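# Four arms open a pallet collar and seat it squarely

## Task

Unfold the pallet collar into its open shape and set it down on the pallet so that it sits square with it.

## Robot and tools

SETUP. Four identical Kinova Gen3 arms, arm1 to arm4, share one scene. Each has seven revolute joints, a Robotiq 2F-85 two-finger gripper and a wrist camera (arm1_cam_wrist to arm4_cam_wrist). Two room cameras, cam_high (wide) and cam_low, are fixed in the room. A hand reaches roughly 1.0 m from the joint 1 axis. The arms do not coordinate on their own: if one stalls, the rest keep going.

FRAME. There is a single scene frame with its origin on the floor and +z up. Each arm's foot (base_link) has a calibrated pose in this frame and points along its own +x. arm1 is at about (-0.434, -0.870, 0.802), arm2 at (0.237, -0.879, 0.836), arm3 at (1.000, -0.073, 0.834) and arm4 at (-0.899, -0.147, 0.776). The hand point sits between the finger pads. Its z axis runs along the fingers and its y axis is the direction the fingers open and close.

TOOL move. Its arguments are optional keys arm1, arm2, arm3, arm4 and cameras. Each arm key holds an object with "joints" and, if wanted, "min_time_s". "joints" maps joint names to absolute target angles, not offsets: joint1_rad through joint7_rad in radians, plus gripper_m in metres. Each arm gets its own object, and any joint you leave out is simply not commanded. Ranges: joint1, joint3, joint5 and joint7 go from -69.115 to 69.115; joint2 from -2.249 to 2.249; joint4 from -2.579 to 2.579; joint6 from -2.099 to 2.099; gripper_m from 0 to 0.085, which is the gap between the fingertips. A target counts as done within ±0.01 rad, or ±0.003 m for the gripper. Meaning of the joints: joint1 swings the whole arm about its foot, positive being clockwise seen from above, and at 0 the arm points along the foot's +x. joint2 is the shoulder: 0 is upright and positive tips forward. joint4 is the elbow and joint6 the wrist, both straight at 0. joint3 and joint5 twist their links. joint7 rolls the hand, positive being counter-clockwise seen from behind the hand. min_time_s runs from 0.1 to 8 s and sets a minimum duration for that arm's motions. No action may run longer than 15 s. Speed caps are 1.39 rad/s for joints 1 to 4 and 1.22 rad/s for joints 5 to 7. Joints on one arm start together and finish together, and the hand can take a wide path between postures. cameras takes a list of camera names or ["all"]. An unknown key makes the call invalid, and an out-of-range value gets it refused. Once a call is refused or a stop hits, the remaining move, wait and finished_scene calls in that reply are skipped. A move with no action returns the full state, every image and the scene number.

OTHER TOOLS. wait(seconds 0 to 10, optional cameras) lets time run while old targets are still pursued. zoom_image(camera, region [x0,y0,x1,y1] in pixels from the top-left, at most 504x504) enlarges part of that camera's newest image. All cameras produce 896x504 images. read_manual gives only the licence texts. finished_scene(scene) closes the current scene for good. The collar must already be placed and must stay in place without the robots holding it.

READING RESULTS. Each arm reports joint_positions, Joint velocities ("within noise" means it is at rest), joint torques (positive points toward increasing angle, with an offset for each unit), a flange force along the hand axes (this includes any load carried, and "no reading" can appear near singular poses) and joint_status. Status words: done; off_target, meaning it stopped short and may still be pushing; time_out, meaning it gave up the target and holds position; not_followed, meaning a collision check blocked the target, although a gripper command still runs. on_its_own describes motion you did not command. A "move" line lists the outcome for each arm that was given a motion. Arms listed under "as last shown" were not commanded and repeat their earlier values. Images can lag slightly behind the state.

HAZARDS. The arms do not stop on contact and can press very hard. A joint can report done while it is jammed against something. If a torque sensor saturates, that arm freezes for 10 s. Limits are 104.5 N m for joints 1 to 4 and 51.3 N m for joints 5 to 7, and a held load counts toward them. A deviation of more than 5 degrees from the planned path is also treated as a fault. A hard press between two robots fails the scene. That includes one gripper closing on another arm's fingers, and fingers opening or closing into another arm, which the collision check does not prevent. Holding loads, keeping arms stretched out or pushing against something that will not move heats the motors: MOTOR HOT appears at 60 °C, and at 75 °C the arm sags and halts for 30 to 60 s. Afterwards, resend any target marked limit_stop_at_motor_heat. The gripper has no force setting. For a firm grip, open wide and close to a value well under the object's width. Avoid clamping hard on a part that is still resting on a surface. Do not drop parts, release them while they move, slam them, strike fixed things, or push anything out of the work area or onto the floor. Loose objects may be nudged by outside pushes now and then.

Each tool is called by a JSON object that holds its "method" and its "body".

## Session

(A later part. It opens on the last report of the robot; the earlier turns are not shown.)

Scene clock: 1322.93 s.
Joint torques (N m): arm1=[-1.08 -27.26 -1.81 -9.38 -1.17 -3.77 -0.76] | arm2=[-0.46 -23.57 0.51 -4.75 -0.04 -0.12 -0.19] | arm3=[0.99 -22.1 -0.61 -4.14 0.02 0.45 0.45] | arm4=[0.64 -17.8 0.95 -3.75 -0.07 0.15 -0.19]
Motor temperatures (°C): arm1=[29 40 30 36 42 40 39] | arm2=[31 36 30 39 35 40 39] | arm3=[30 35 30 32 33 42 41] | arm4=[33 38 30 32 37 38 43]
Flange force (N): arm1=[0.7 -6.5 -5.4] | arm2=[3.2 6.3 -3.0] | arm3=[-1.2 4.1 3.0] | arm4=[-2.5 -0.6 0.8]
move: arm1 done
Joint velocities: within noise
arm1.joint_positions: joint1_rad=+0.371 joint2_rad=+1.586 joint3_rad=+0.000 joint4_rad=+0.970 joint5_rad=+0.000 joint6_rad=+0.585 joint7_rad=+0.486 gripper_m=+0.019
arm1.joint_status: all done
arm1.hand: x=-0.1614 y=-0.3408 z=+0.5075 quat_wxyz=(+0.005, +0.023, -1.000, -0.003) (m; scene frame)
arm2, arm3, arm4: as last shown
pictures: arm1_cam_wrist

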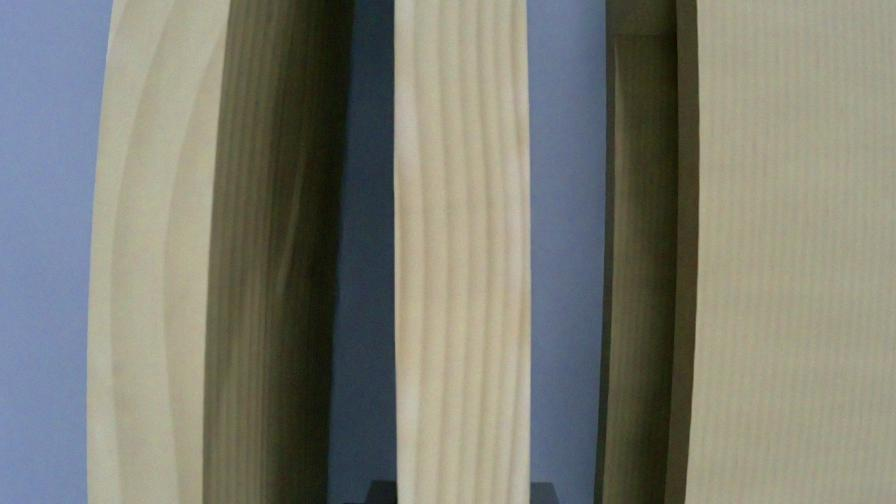

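{"method": "move", "body": {"arm1": {"joints": {"joint7_rad": 0.5858}, "min_time_s": 5}, "arm2": {"joints": {"joint1_rad": -0.3508, "joint2_rad": 1.5616, "joint4_rad": 1.4209, "joint6_rad": 0.1591, "joint7_rad": 2.7356}, "min_time_s": 5}, "cameras": ["arm1_cam_wrist", "arm2_cam_wrist", "arm3_cam_wrist", "arm4_cam_wrist"]}}

Scene clock: 1341.53 s.
Joint torques (N m): arm1=[-1.97 -30.21 0.87 -5.02 1.7 1.17 1.34] | arm2=[-0.77 -20.31 0.05 -0.12 -0.07 1.49 -0.16] | arm3=[0.95 -22.14 -0.6 -4.17 0.05 0.44 0.46] | arm4=[0.66 -17.82 1.02 -3.68 -0.14 0.15 -0.15]
Motor temperatures (°C): arm1=[29 40 30 36 42 40 39] | arm2=[31 37 30 39 35 40 39] | arm3=[30 35 30 32 33 42 41] | arm4=[33 38 30 32 37 38 43]
Flange force (N): arm1=[-2.5 2.4 12.1] | arm2=[1.8 -0.2 0.4] | arm3=[-1.2 4.1 3.1] | arm4=[-2.8 -0.6 0.8]
move: arm1 done; arm2 done
Joint velocities: within noise
arm1.joint_positions: joint1_rad=+0.371 joint2_rad=+1.586 joint3_rad=+0.000 joint4_rad=+0.970 joint5_rad=+0.000 joint6_rad=+0.585 joint7_rad=+0.586 gripper_m=+0.019
arm1.joint_status: all done
arm1.hand: x=-0.1614 y=-0.3408 z=+0.5075 quat_wxyz=(+0.005, +0.073, -0.997, -0.003) (m; scene frame)
arm2.joint_positions: joint1_rad=-0.351 joint2_rad=+1.562 joint3_rad=+0.000 joint4_rad=+1.421 joint5_rad=+0.000 joint6_rad=+0.159 joint7_rad=+2.736 gripper_m=+0.026
arm2.joint_status: all done
arm2.hand: x=+0.0527 y=-0.4433 z=+0.5060 quat_wxyz=(-0.001, +1.000, +0.021, -0.004) (m; scene frame)
arm3.joint_positions: joint1_rad=-0.344 joint2_rad=+0.914 joint3_rad=+0.000 joint4_rad=+1.655 joint5_rad=+0.000 joint6_rad=+0.572 joint7_rad=+1.054 gripper_m=+0.085
arm3.joint_status: not commanded
arm3.hand: x=+0.5498 y=-0.2999 z=+0.7995 quat_wxyz=(+0.001, -1.000, +0.000, +0.000) (m; scene frame)
arm4.joint_positions: joint1_rad=-0.003 joint2_rad=+0.696 joint3_rad=+0.000 joint4_rad=+1.923 joint5_rad=+0.000 joint6_rad=+0.523 joint7_rad=+1.879 gripper_m=+0.085
arm4.joint_status: not commanded
arm4.hand: x=-0.5000 y=-0.2995 z=+0.7978 quat_wxyz=(+0.005, +0.000, -1.000, +0.006) (m; scene frame)
pictures: arm1_cam_wrist, arm2_cam_wrist, arm3_cam_wrist, arm4_cam_wrist

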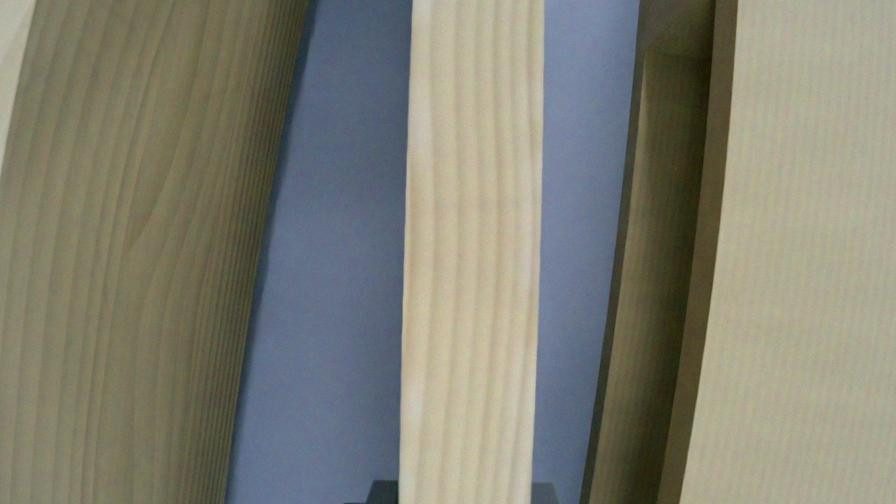

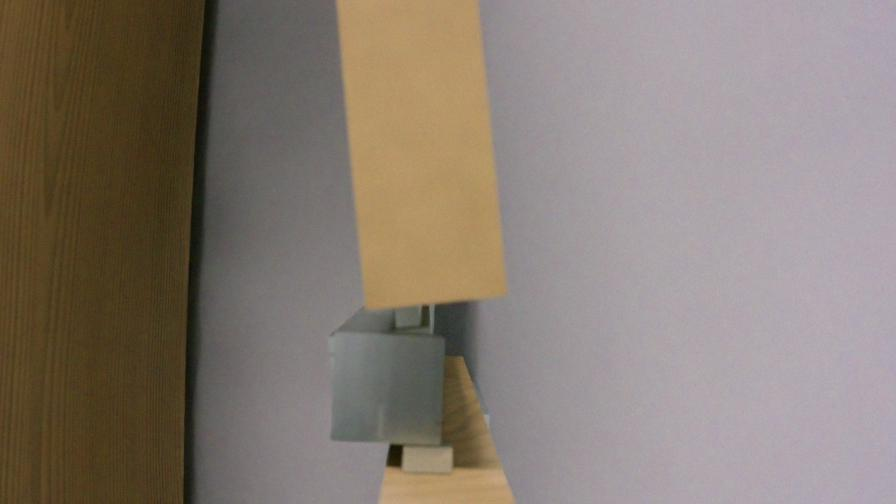

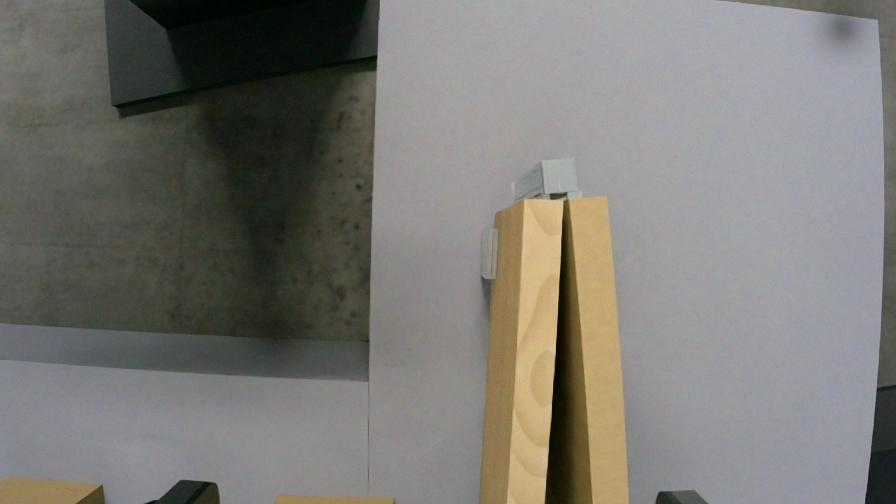

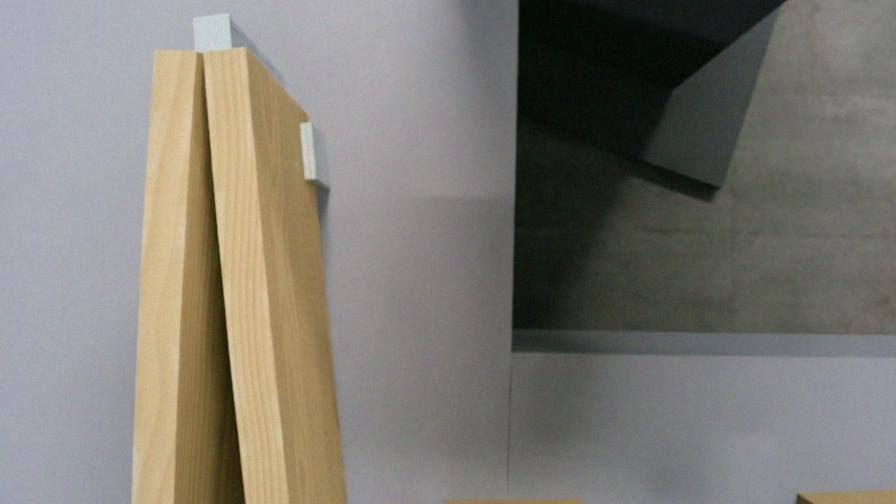

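{"method": "move", "body": {"arm1": {"joints": {"gripper_m": 0.042}}}}

{"method": "move", "body": {"arm1": {"joints": {"joint2_rad": 1.3347, "joint4_rad": 1.1763, "joint6_rad": 0.6306}, "min_time_s": 3}, "cameras": ["arm1_cam_wrist"]}}

{"method": "move", "body": {"arm1": {"joints": {"joint1_rad": 0.0195, "joint2_rad": 0.8115, "joint4_rad": 1.2039, "joint6_rad": 1.1262, "joint7_rad": 1.6596}, "min_time_s": 3}, "cameras": ["arm1_cam_wrist", "cam_high", "cam_low"]}}

Scene clock: 1379.33 s.
Joint torques (N m): arm1=[0.07 -27.19 0.51 -5.32 0.12 -0.02 -0.24] | arm2=[-0.52 -22.16 0.49 -3.3 -0.06 -0.11 -0.19] | arm3=[1 -22.08 -0.62 -4.17 0.03 0.43 0.45] | arm4=[0.62 -17.81 1.01 -3.76 -0.07 0.18 -0.18]
Motor temperatures (°C): arm1=[29 41 30 36 42 40 40] | arm2=[31 37 30 39 35 40 39] | arm3=[30 35 30 32 33 42 41] | arm4=[33 38 30 32 37 38 43]
Flange force (N): arm1=[-0.7 1.3 4.2] | arm2=[3.2 5.2 -2.7] | arm3=[-1.1 4.1 3.0] | arm4=[-2.4 -0.6 0.9]
move: arm1 done
Joint velocities: within noise
arm1.joint_positions: joint1_rad=+0.371 joint2_rad=+1.586 joint3_rad=+0.000 joint4_rad=+0.970 joint5_rad=+0.000 joint6_rad=+0.585 joint7_rad=+0.586 gripper_m=+0.042
arm1.joint_status: all done
arm1.hand: x=-0.1614 y=-0.3408 z=+0.5075 quat_wxyz=(+0.005, +0.073, -0.997, -0.003) (m; scene frame)
arm2, arm3, arm4: as last shown
pictures: none

Scene clock: 1382.63 s.
Joint torques (N m): arm1=[0.1 -27.01 0.43 -5.61 0.1 -0.03 -0.26] | arm2=[-0.48 -22.14 0.52 -3.34 -0.05 -0.08 -0.21] | arm3=[1 -22.13 -0.6 -4.13 0.02 0.45 0.45] | arm4=[0.57 -17.82 1 -3.74 -0.03 0.15 -0.15]
Motor temperatures (°C): arm1=[29 41 30 36 42 40 40] | arm2=[31 37 30 39 35 40 39] | arm3=[30 35 30 32 33 42 41] | arm4=[33 38 30 32 37 38 43]
Flange force (N): arm1=[-0.9 1.6 4.1] | arm2=[3.3 5.5 -2.9] | arm3=[-1.2 4.2 3.1] | arm4=[-2.5 -0.7 0.9]
move: arm1 done
Joint velocities: within noise
arm1.joint_positions: joint1_rad=+0.371 joint2_rad=+1.335 joint3_rad=+0.000 joint4_rad=+1.176 joint5_rad=+0.000 joint6_rad=+0.631 joint7_rad=+0.586 gripper_m=+0.042
arm1.joint_status: all done
arm1.hand: x=-0.1603 y=-0.3415 z=+0.6205 quat_wxyz=(+0.005, +0.073, -0.997, -0.003) (m; scene frame)
arm2, arm3, arm4: as last shown
pictures: arm1_cam_wrist

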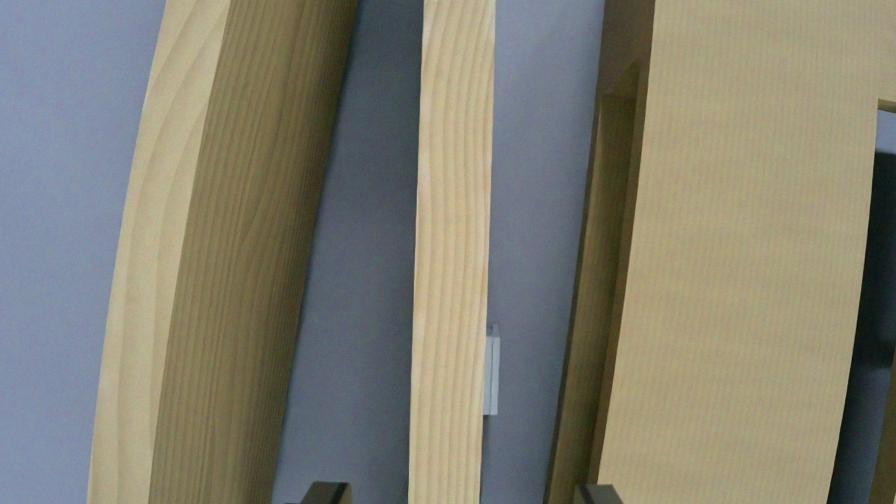

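Scene clock: 1385.93 s.
Joint torques (N m): arm1=[0.07 -24.75 0.44 -8.54 0.14 -0.05 -0.28] | arm2=[-0.51 -22.16 0.54 -3.37 -0.05 -0.07 -0.2] | arm3=[0.98 -22.09 -0.63 -4.16 0.01 0.43 0.46] | arm4=[0.62 -17.83 1 -3.72 -0.03 0.09 -0.2]
Motor temperatures (°C): arm1=[29 41 30 36 42 40 40] | arm2=[31 37 30 39 35 40 39] | arm3=[30 35 30 32 33 42 41] | arm4=[33 38 30 32 37 38 43]
Flange force (N): arm1=[-2.8 -0.4 2.7] | arm2=[3.4 5.6 -2.9] | arm3=[-1.2 4.1 3.0] | arm4=[-2.7 -0.7 0.7]
move: arm1 done
Joint velocities: within noise
arm1.joint_positions: joint1_rad=+0.019 joint2_rad=+0.812 joint3_rad=+0.000 joint4_rad=+1.204 joint5_rad=+0.000 joint6_rad=+1.126 joint7_rad=+1.660 gripper_m=+0.042
arm1.joint_status: all done
arm1.hand: x=-0.3564 y=-0.2860 z=+0.9327 quat_wxyz=(+0.001, +0.707, -0.707, -0.005) (m; scene frame)
arm2, arm3, arm4: as last shown
pictures: arm1_cam_wrist, cam_high, cam_low

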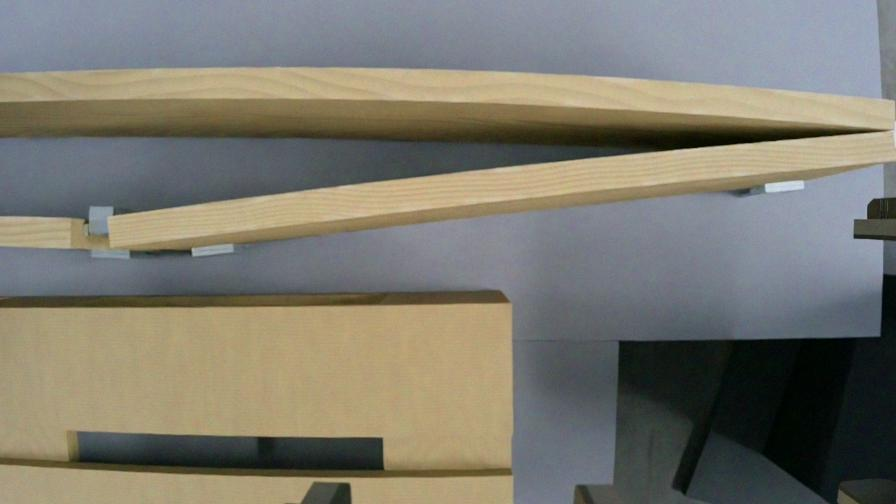

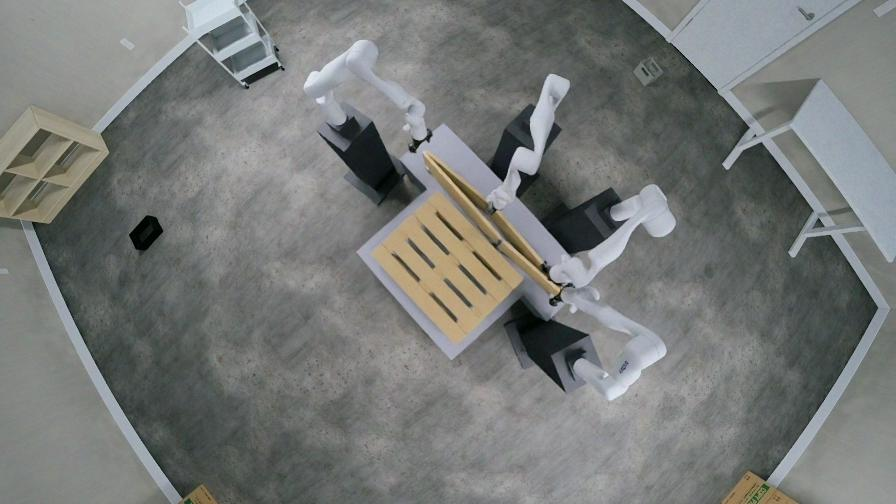

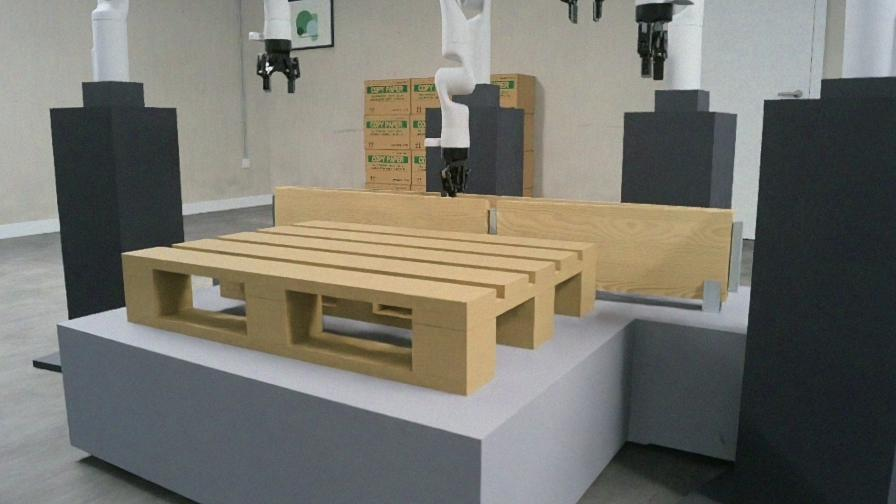

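{"method": "move", "body": {"arm1": {"joints": {"joint1_rad": -0.1289, "joint2_rad": 0.3147, "joint4_rad": 2.0563, "joint6_rad": 0.7706, "joint7_rad": -1.6304}, "min_time_s": 3}}}

{"method": "move", "body": {"arm4": {"joints": {"joint1_rad": 0.0293, "joint2_rad": 1.3051, "joint4_rad": 1.1197, "joint6_rad": 0.7168, "joint7_rad": 2.0066, "gripper_m": 0.055}, "min_time_s": 3}, "cameras": ["arm1_cam_wrist", "arm4_cam_wrist", "cam_high"]}}

Scene clock: 1516.00 s.
Joint torques (N m): arm1=[0.13 -14.19 0.27 -6.7 0.11 -0.19 -0.23] | arm2=[-0.51 -22.15 0.49 -3.33 -0.05 -0.08 -0.19] | arm3=[1 -22.12 -0.63 -4.14 0.02 0.47 0.45] | arm4=[0.65 -17.72 0.93 -3.76 0 0.14 -0.2]
Motor temperatures (°C): arm1=[29 41 29 36 42 40 39] | arm2=[31 37 30 38 35 40 39] | arm3=[30 35 30 32 33 42 41] | arm4=[33 38 30 32 37 38 43]
Flange force (N): arm1=[2.3 0.1 3.4] | arm2=[3.3 5.4 -2.8] | arm3=[-1.2 4.2 3.1] | arm4=[-2.4 -0.5 0.6]
move: arm1 done
Joint velocities: within noise
arm1.joint_positions: joint1_rad=-0.129 joint2_rad=+0.315 joint3_rad=+0.000 joint4_rad=+2.056 joint5_rad=+0.000 joint6_rad=+0.771 joint7_rad=-1.630 gripper_m=+0.042
arm1.joint_status: all done
arm1.hand: x=-0.4290 y=-0.5206 z=+0.9521 quat_wxyz=(+0.005, -0.707, -0.707, +0.001) (m; scene frame)
arm2, arm3, arm4: as last shown
pictures: none

Scene clock: 1519.30 s.
Joint torques (N m): arm1=[0.05 -14.21 0.24 -6.71 0.17 -0.14 -0.21] | arm2=[-0.5 -22.14 0.48 -3.25 -0.05 -0.12 -0.18] | arm3=[0.98 -22.13 -0.62 -4.1 0.02 0.45 0.45] | arm4=[0.76 -25.43 1.2 -5.09 -0.02 0.15 -0.15]
Motor temperatures (°C): arm1=[29 41 29 36 42 40 39] | arm2=[31 37 30 38 35 40 39] | arm3=[30 35 30 32 33 42 41] | arm4=[33 38 30 32 37 38 43]
Flange force (N): arm1=[2.2 0.3 3.7] | arm2=[3.1 5.1 -2.6] | arm3=[-1.4 4.2 3.1] | arm4=[-3.3 -1.4 1.0]
move: arm4 done
Joint velocities: within noise
arm1, arm2, arm3: as last shown
arm4.joint_positions: joint1_rad=+0.029 joint2_rad=+1.305 joint3_rad=+0.000 joint4_rad=+1.120 joint5_rad=+0.000 joint6_rad=+0.717 joint7_rad=+2.007 gripper_m=+0.055
arm4.joint_status: all done
arm4.hand: x=-0.3318 y=-0.3768 z=+0.6201 quat_wxyz=(+0.005, +0.047, -0.999, +0.006) (m; scene frame)
pictures: arm1_cam_wrist, arm4_cam_wrist, cam_high

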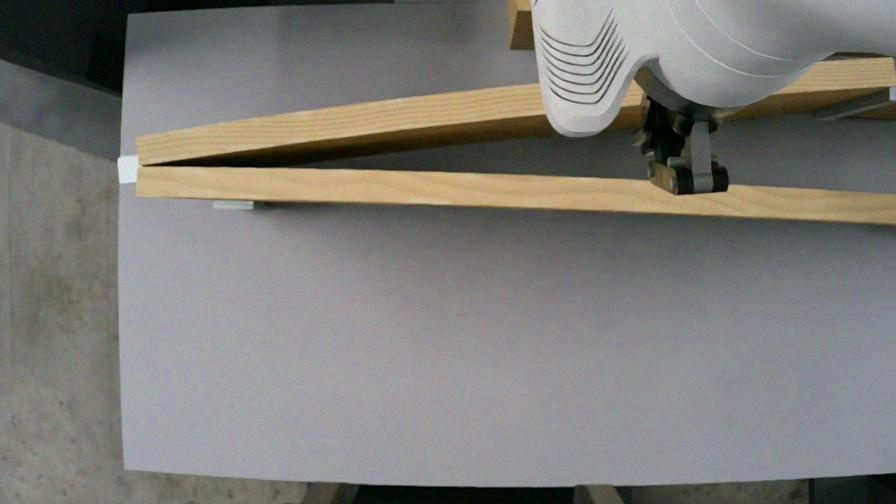

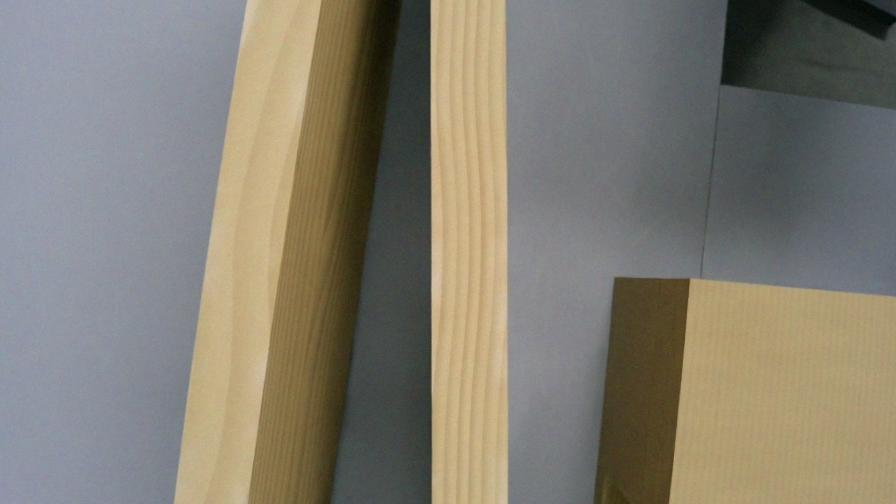

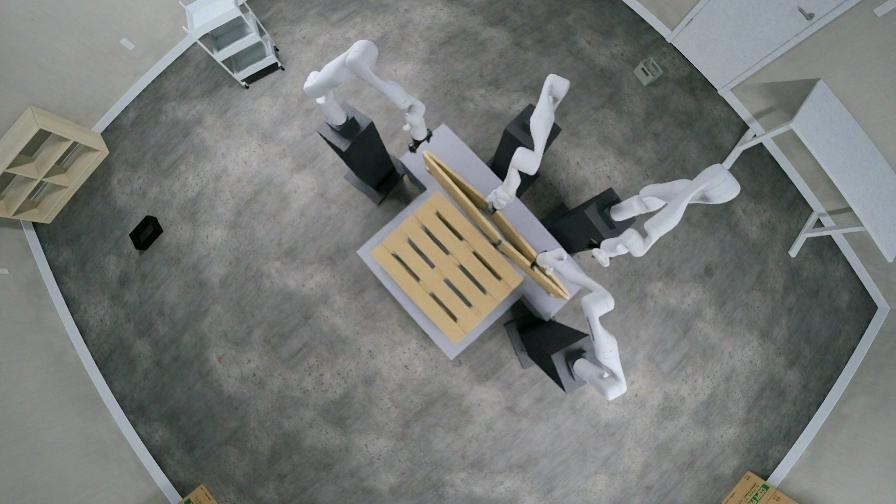

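{"method": "move", "body": {"arm4": {"joints": {"joint1_rad": 0.0199, "joint2_rad": 1.4805, "joint4_rad": 1.0071, "joint6_rad": 0.6540, "joint7_rad": 1.9972}, "min_time_s": 3}, "cameras": ["arm1_cam_wrist", "arm4_cam_wrist"]}}

Scene clock: 1536.47 s.
Joint torques (N m): arm1=[0.14 -14.25 0.3 -6.8 0.12 -0.17 -0.27] | arm2=[-0.54 -22.18 0.48 -3.29 -0.08 -0.07 -0.18] | arm3=[0.96 -22.12 -0.65 -4.17 0.03 0.45 0.46] | arm4=[0.75 -25.67 1.13 -4.67 -0.01 0.11 -0.15]
Motor temperatures (°C): arm1=[29 41 29 36 42 40 39] | arm2=[31 37 30 38 35 40 39] | arm3=[30 35 30 32 33 42 41] | arm4=[33 38 30 32 37 38 43]
Flange force (N): arm1=[2.1 0.2 3.8] | arm2=[3.3 5.3 -2.7] | arm3=[-1.1 4.1 3.1] | arm4=[-3.7 -1.6 1.7]
move: arm4 done
Joint velocities: within noise
arm1, arm2, arm3: as last shown
arm4.joint_positions: joint1_rad=+0.020 joint2_rad=+1.480 joint3_rad=+0.000 joint4_rad=+1.007 joint5_rad=+0.000 joint6_rad=+0.654 joint7_rad=+1.997 gripper_m=+0.055
arm4.joint_status: all done
arm4.hand: x=-0.3326 y=-0.3718 z=+0.5350 quat_wxyz=(+0.005, +0.047, -0.999, +0.006) (m; scene frame)
pictures: arm1_cam_wrist, arm4_cam_wrist

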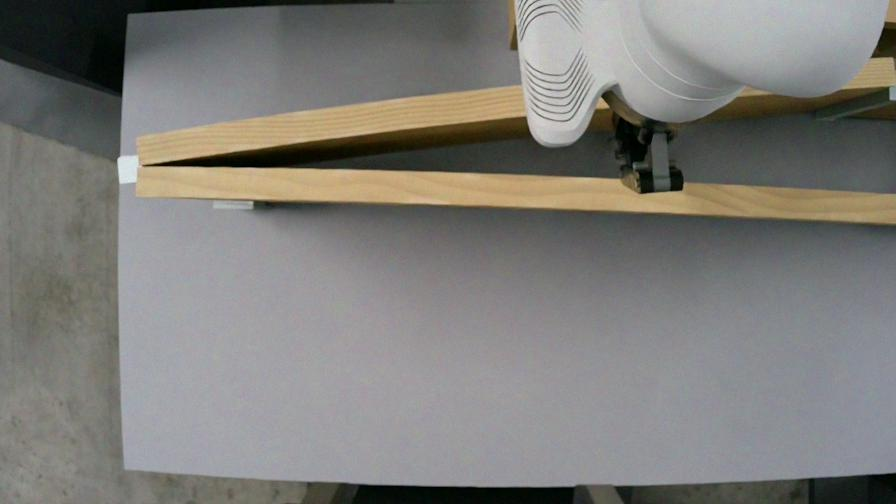

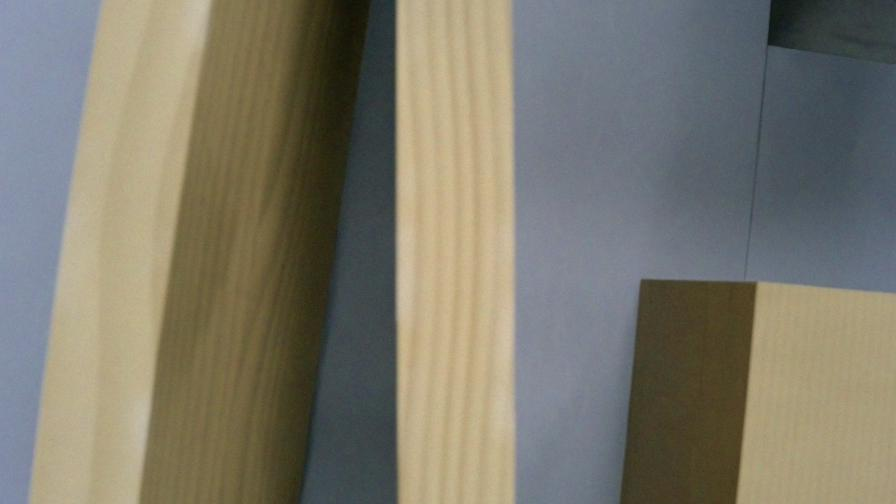

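{"method": "move", "body": {"arm4": {"joints": {"joint1_rad": 0.0199, "joint2_rad": 1.5893, "joint4_rad": 0.9048, "joint6_rad": 0.6476, "joint7_rad": 1.9972}, "min_time_s": 3}}}

{"method": "move", "body": {"arm4": {"joints": {"gripper_m": 0.016}}, "cameras": ["arm4_cam_wrist"]}}

Scene clock: 1546.10 s.
Joint torques (N m): arm1=[0.12 -14.2 0.24 -6.74 0.15 -0.15 -0.25] | arm2=[-0.45 -22.21 0.55 -3.36 -0.04 -0.11 -0.19] | arm3=[1.01 -22.13 -0.62 -4.14 0.02 0.45 0.44] | arm4=[0.9 -9.13 -0.36 -3.04 -0.46 -2.37 0.35]
Motor temperatures (°C): arm1=[29 40 29 35 42 40 39] | arm2=[31 37 30 38 35 40 39] | arm3=[30 35 30 32 33 42 41] | arm4=[33 38 30 32 37 38 43]
Flange force (N): arm1=[2.1 0.2 3.6] | arm2=[3.2 5.5 -2.8] | arm3=[-1.2 4.2 3.1] | arm4=[5.3 4.2 -33.7]
move: arm4 done
Joint velocities: within noise
arm1, arm2, arm3: as last shown
arm4.joint_positions: joint1_rad=+0.020 joint2_rad=+1.589 joint3_rad=+0.000 joint4_rad=+0.905 joint5_rad=+0.000 joint6_rad=+0.648 joint7_rad=+1.997 gripper_m=+0.055
arm4.joint_status: all done
arm4.hand: x=-0.3331 y=-0.3724 z=+0.4880 quat_wxyz=(+0.005, +0.047, -0.999, +0.006) (m; scene frame)
pictures: none

Scene clock: 1547.17 s.
Joint torques (N m): arm1=[0.05 -14.2 0.2 -6.86 0.14 -0.16 -0.22] | arm2=[-0.73 -21 0.21 -2.39 -0.09 0.38 -0.16] | arm3=[0.94 -22.11 -0.65 -4.15 0.03 0.43 0.46] | arm4=[3.83 -30.56 5.67 -9.67 1.98 -2.96 -0.23]
Motor temperatures (°C): arm1=[29 40 29 35 42 40 39] | arm2=[31 37 30 38 35 40 39] | arm3=[30 35 30 32 33 42 41] | arm4=[33 38 30 32 37 38 43]
Flange force (N): arm1=[1.8 0.3 3.8] | arm2=[3.2 3.9 -3.3] | arm3=[-1.3 4.1 3.0] | arm4=[1.5 6.6 1.5]
move: arm4 off_target
Joint velocities: within noise
arm1: as last shown
arm2.joint_positions: joint1_rad=-0.351 joint2_rad=+1.562 joint3_rad=+0.000 joint4_rad=+1.421 joint5_rad=+0.000 joint6_rad=+0.159 joint7_rad=+2.736 gripper_m=+0.026
arm2.joint_status: not commanded
arm2.hand: x=+0.0527 y=-0.4433 z=+0.5060 quat_wxyz=(-0.001, +1.000, +0.021, -0.004) (m; scene frame)
arm3.joint_positions: joint1_rad=-0.344 joint2_rad=+0.914 joint3_rad=+0.000 joint4_rad=+1.655 joint5_rad=+0.000 joint6_rad=+0.572 joint7_rad=+1.054 gripper_m=+0.085
arm3.joint_status: not commanded
arm3.hand: x=+0.5498 y=-0.2999 z=+0.7995 quat_wxyz=(+0.001, -1.000, +0.000, +0.000) (m; scene frame)
arm4.joint_positions: joint1_rad=+0.020 joint2_rad=+1.589 joint3_rad=+0.000 joint4_rad=+0.905 joint5_rad=+0.000 joint6_rad=+0.648 joint7_rad=+1.997 gripper_m=+0.020
arm4.joint_status: gripper_m off_target (ended at +0.020, target +0.016)
arm4.hand: x=-0.3331 y=-0.3724 z=+0.4880 quat_wxyz=(+0.005, +0.047, -0.999, +0.006) (m; scene frame)
pictures: arm4_cam_wrist

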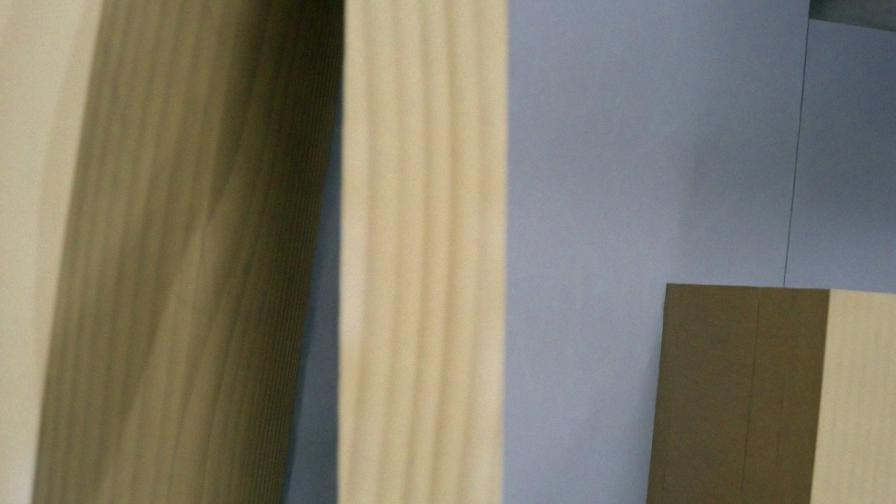

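{"method": "move", "body": {"arm4": {"joints": {"joint1_rad": 0.0385, "joint2_rad": 1.5976, "joint4_rad": 0.8782, "joint6_rad": 0.6658, "joint7_rad": 2.1358}, "min_time_s": 6}, "arm2": {"joints": {"joint1_rad": -0.3961, "joint2_rad": 1.5526, "joint4_rad": 1.6089, "joint6_rad": -0.0199, "joint7_rad": 2.6903}, "min_time_s": 6}, "cameras": ["arm1_cam_wrist", "arm2_cam_wrist", "arm3_cam_wrist", "arm4_cam_wrist"]}}

Scene clock: 1601.93 s.
Joint torques (N m): arm1=[0.2 -14.2 0.25 -6.79 0.17 -0.16 -0.25] | arm2=[-1.46 -19.19 -1.04 1.52 0.01 1.44 -0.12] | arm3=[0.99 -22.09 -0.62 -4.18 0.02 0.44 0.44] | arm4=[0.13 -31.09 3.04 -6.09 1.77 0.35 0.8]
Motor temperatures (°C): arm1=[29 39 29 35 41 40 39] | arm2=[30 36 30 38 35 40 39] | arm3=[30 35 30 32 33 42 41] | arm4=[33 41 30 32 37 38 43]
Flange force (N): arm1=[2.0 0.0 3.7] | arm2=[3.2 -1.3 1.6] | arm3=[-1.1 4.1 3.0] | arm4=[-4.9 -2.4 11.5]
move: arm2 done; arm4 done
Joint velocities: within noise
arm1, arm3: as last shown
arm2.joint_positions: joint1_rad=-0.396 joint2_rad=+1.553 joint3_rad=+0.000 joint4_rad=+1.609 joint5_rad=+0.000 joint6_rad=-0.020 joint7_rad=+2.690 gripper_m=+0.026
arm2.joint_status: all done
arm2.hand: x=+0.0598 y=-0.5014 z=+0.5056 quat_wxyz=(-0.001, +1.000, +0.021, -0.004) (m; scene frame)
arm4.joint_positions: joint1_rad=+0.039 joint2_rad=+1.598 joint3_rad=+0.000 joint4_rad=+0.878 joint5_rad=+0.000 joint6_rad=+0.666 joint7_rad=+2.136 gripper_m=+0.020
arm4.joint_status: all done
arm4.hand: x=-0.3331 y=-0.3845 z=+0.4882 quat_wxyz=(+0.006, +0.107, -0.994, +0.006) (m; scene frame)
pictures: arm1_cam_wrist, arm2_cam_wrist, arm3_cam_wrist, arm4_cam_wrist

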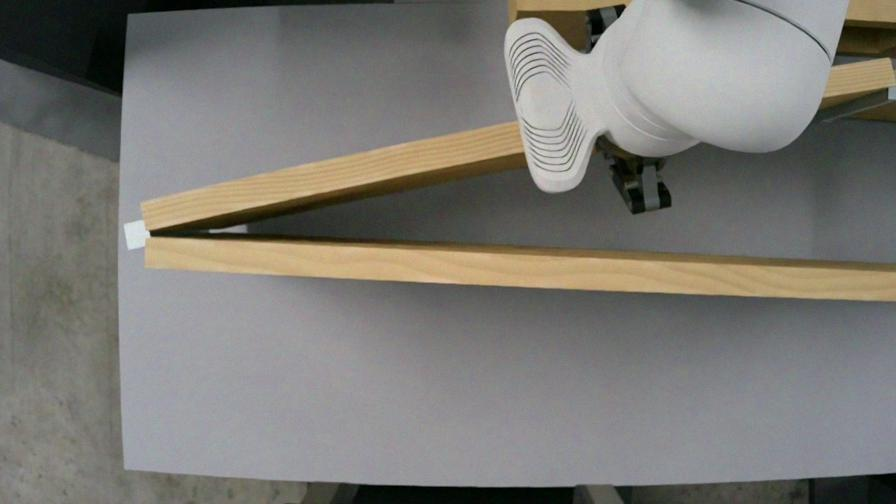

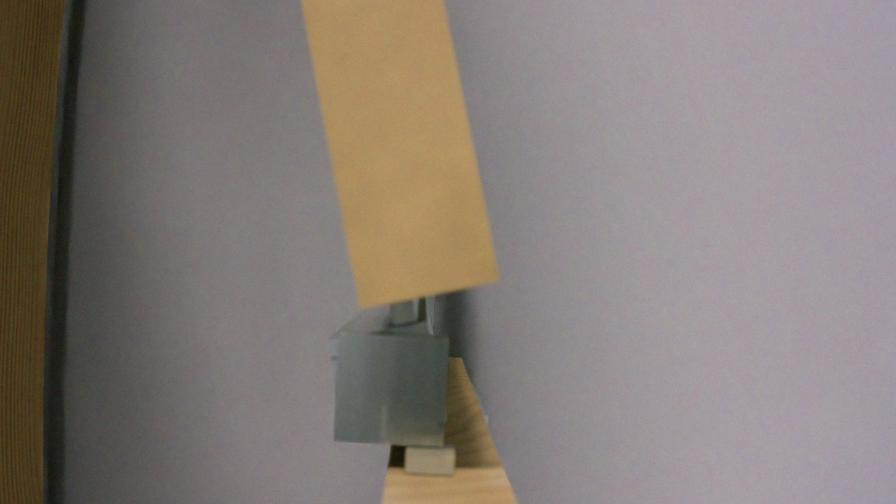

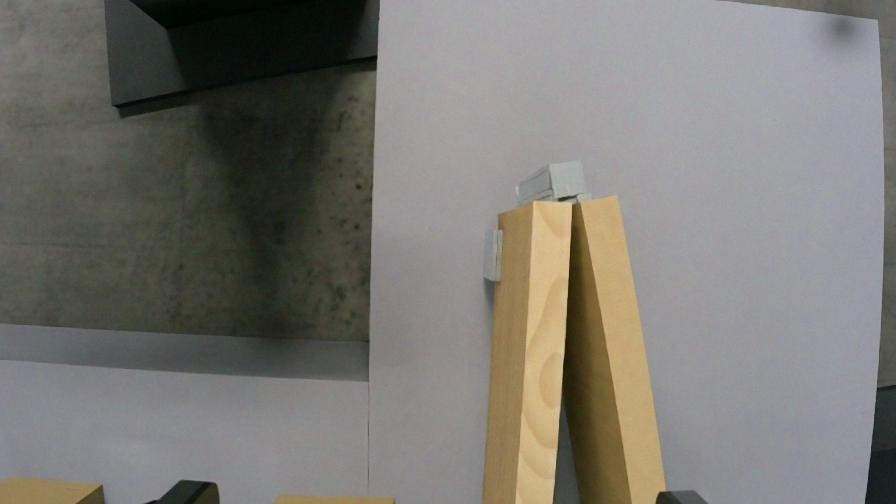

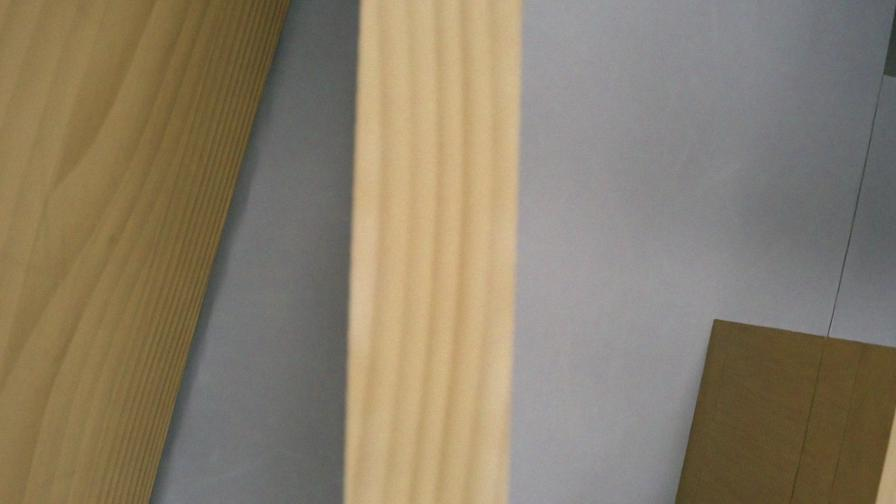

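{"method": "move", "body": {"arm3": {"joints": {"joint1_rad": -0.4195, "joint2_rad": 1.5068, "joint4_rad": 0.8147, "joint6_rad": 0.8201, "joint7_rad": 1.1635, "gripper_m": 0.055}, "min_time_s": 3}, "cameras": ["arm3_cam_wrist"]}}

Scene clock: 1632.57 s.
Joint torques (N m): arm1=[0.15 -14.17 0.28 -6.79 0.1 -0.16 -0.22] | arm2=[-1.48 -19.15 -1.03 1.54 0.01 1.42 -0.13] | arm3=[0.98 -28.15 -0.52 -5.79 0.02 0.45 0.44] | arm4=[0.25 -31.09 3.05 -6.18 1.77 0.37 0.75]
Motor temperatures (°C): arm1=[29 39 29 35 41 40 39] | arm2=[30 36 30 38 35 40 39] | arm3=[30 35 30 32 33 42 41] | arm4=[33 41 30 32 37 38 43]
Flange force (N): arm1=[1.9 0.1 3.6] | arm2=[3.2 -1.4 1.6] | arm3=[-5.2 4.6 4.5] | arm4=[-4.4 -1.9 11.3]
move: arm3 done
Joint velocities: within noise
arm1, arm2, arm4: as last shown
arm3.joint_positions: joint1_rad=-0.419 joint2_rad=+1.507 joint3_rad=+0.000 joint4_rad=+0.815 joint5_rad=+0.000 joint6_rad=+0.820 joint7_rad=+1.164 gripper_m=+0.055
arm3.joint_status: all done
arm3.hand: x=+0.4469 y=-0.4144 z=+0.6193 quat_wxyz=(+0.001, -0.996, -0.092, +0.000) (m; scene frame)
pictures: arm3_cam_wrist

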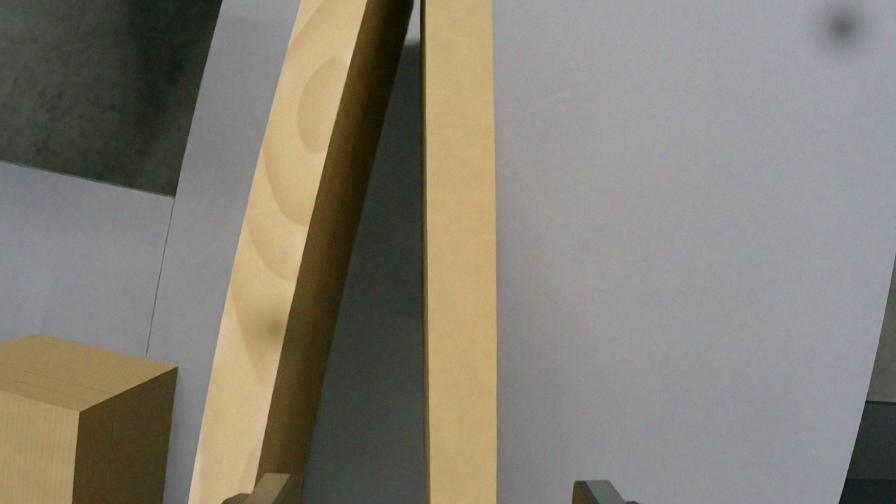

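{"method": "move", "body": {"arm3": {"joints": {"joint1_rad": -0.4286, "joint2_rad": 1.7277, "joint4_rad": 0.5610, "joint6_rad": 0.8529, "joint7_rad": 1.1624}, "min_time_s": 3}, "cameras": ["arm3_cam_wrist"]}}

Scene clock: 1653.73 s.
Joint torques (N m): arm1=[0.19 -14.21 0.21 -6.85 0.2 -0.15 -0.27] | arm2=[-1.47 -19.21 -1.02 1.51 0.02 1.43 -0.12] | arm3=[0.97 -28.17 -0.52 -5.94 0.01 0.46 0.45] | arm4=[0.25 -31.05 3.01 -6.16 1.72 0.35 0.75]
Motor temperatures (°C): arm1=[29 38 29 35 41 40 39] | arm2=[30 36 30 38 35 40 39] | arm3=[30 35 30 32 33 42 41] | arm4=[33 41 30 32 37 38 43]
Flange force (N): arm1=[1.8 0.2 3.8] | arm2=[3.2 -1.3 1.6] | arm3=[-8.2 5.7 6.7] | arm4=[-4.5 -2.0 11.2]
move: arm3 done
Joint velocities: within noise
arm1, arm2, arm4: as last shown
arm3.joint_positions: joint1_rad=-0.429 joint2_rad=+1.728 joint3_rad=+0.000 joint4_rad=+0.561 joint5_rad=+0.000 joint6_rad=+0.853 joint7_rad=+1.162 gripper_m=+0.055
arm3.joint_status: all done
arm3.hand: x=+0.4479 y=-0.4207 z=+0.5342 quat_wxyz=(+0.001, -0.995, -0.096, +0.000) (m; scene frame)
pictures: arm3_cam_wrist

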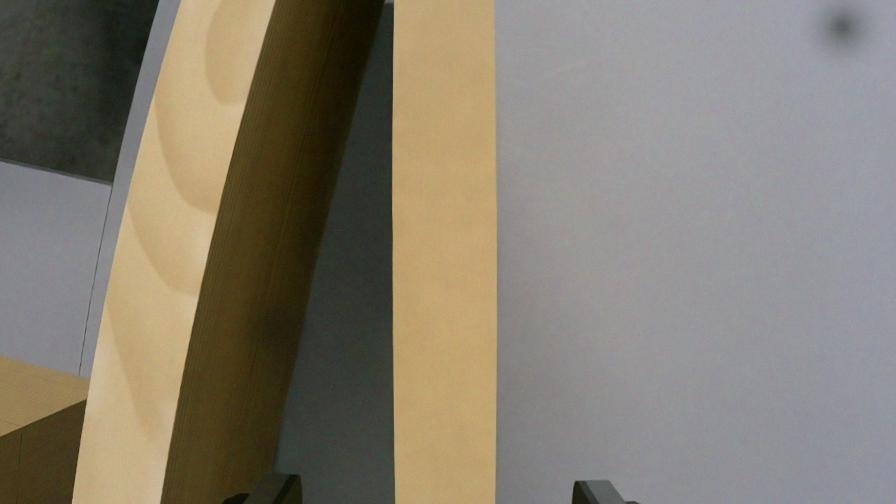

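{"method": "move", "body": {"arm3": {"joints": {"joint1_rad": -0.4286, "joint2_rad": 1.8932, "joint4_rad": 0.3114, "joint6_rad": 0.9370, "joint7_rad": 1.1624}, "min_time_s": 3.5}, "cameras": ["arm3_cam_wrist"]}}

Scene clock: 1663.43 s.
Joint torques (N m): arm1=[0.16 -14.12 0.32 -6.76 0.18 -0.14 -0.23] | arm2=[-1.47 -19.13 -1.04 1.51 0.02 1.42 -0.13] | arm3=[1.23 -24.98 -0.64 -5.55 -0.03 0.24 0.48] | arm4=[0.17 -31.11 3 -6.16 1.77 0.41 0.77]
Motor temperatures (°C): arm1=[29 38 29 35 41 40 39] | arm2=[30 36 30 38 35 40 39] | arm3=[30 35 30 32 33 42 41] | arm4=[33 41 30 32 37 38 43]
Flange force (N): arm1=[1.9 0.0 3.5] | arm2=[3.2 -1.3 1.4] | arm3=no reading | arm4=[-4.4 -2.0 11.4]
move: arm3 done
Joint velocities: within noise
arm1.joint_positions: joint1_rad=-0.129 joint2_rad=+0.315 joint3_rad=+0.000 joint4_rad=+2.056 joint5_rad=+0.000 joint6_rad=+0.771 joint7_rad=-1.630 gripper_m=+0.042
arm1.joint_status: not commanded
arm1.hand: x=-0.4290 y=-0.5206 z=+0.9521 quat_wxyz=(+0.005, -0.707, -0.707, +0.001) (m; scene frame)
arm2, arm4: as last shown
arm3.joint_positions: joint1_rad=-0.429 joint2_rad=+1.893 joint3_rad=+0.000 joint4_rad=+0.311 joint5_rad=+0.000 joint6_rad=+0.937 joint7_rad=+1.162 gripper_m=+0.055
arm3.joint_status: all done
arm3.hand: x=+0.4479 y=-0.4206 z=+0.4873 quat_wxyz=(+0.001, -0.995, -0.096, +0.000) (m; scene frame)
pictures: arm3_cam_wrist

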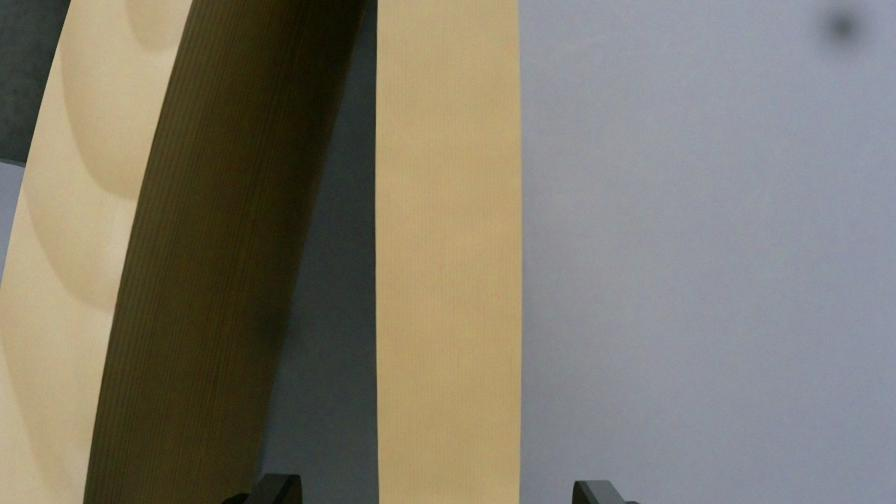

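{"method": "move", "body": {"arm3": {"joints": {"gripper_m": 0.010}}, "arm4": {"joints": {"gripper_m": 0.010}}, "cameras": ["arm3_cam_wrist", "arm4_cam_wrist"]}}

Scene clock: 1671.93 s.
Joint torques (N m): arm1=[0.13 -14.12 0.25 -6.87 0.18 -0.13 -0.27] | arm2=[-1.59 -18.94 -1.18 1.74 0.03 1.54 -0.14] | arm3=[3.2 -25.46 -1.03 -5.31 -0.87 0.83 -0.91] | arm4=[1.47 -28.65 4.03 -6.28 2.17 -0.34 0.86]
Motor temperatures (°C): arm1=[29 38 29 35 41 40 39] | arm2=[30 36 30 38 35 40 39] | arm3=[30 35 30 32 33 42 41] | arm4=[33 41 30 32 37 38 43]
Flange force (N): arm1=[1.6 0.3 3.7] | arm2=[3.3 -1.8 1.6] | arm3=no reading | arm4=[-3.7 1.2 5.2]
move: arm3 off_target; arm4 off_target
Joint velocities: within noise
arm1, arm2: as last shown
arm2.hand: x=+0.0598 y=-0.5014 z=+0.5057 quat_wxyz=(-0.001, +1.000, +0.021, -0.004) (m; scene frame)
arm3.joint_positions: joint1_rad=-0.429 joint2_rad=+1.893 joint3_rad=+0.000 joint4_rad=+0.311 joint5_rad=+0.000 joint6_rad=+0.937 joint7_rad=+1.162 gripper_m=+0.019
arm3.joint_status: gripper_m off_target (ended at +0.019, target +0.010)
arm3.hand: x=+0.4480 y=-0.4206 z=+0.4873 quat_wxyz=(+0.001, -0.995, -0.096, +0.000) (m; scene frame)
arm4.joint_positions: joint1_rad=+0.039 joint2_rad=+1.598 joint3_rad=+0.000 joint4_rad=+0.878 joint5_rad=+0.000 joint6_rad=+0.666 joint7_rad=+2.136 gripper_m=+0.019
arm4.joint_status: gripper_m off_target (ended at +0.019, target +0.010)
arm4.hand: x=-0.3331 y=-0.3845 z=+0.4882 quat_wxyz=(+0.006, +0.107, -0.994, +0.006) (m; scene frame)
pictures: arm3_cam_wrist, arm4_cam_wrist

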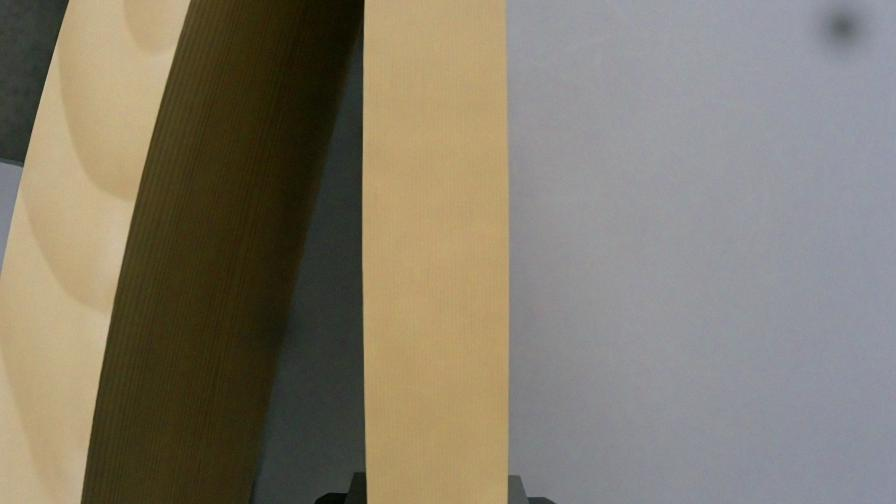

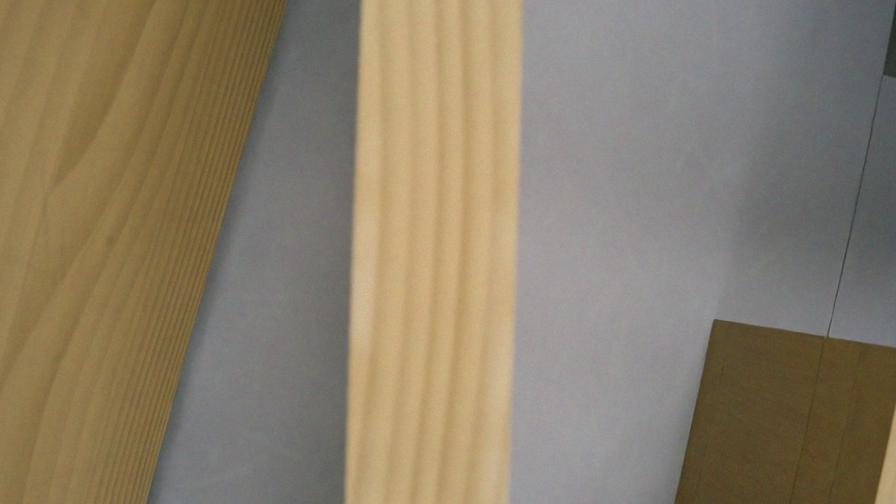

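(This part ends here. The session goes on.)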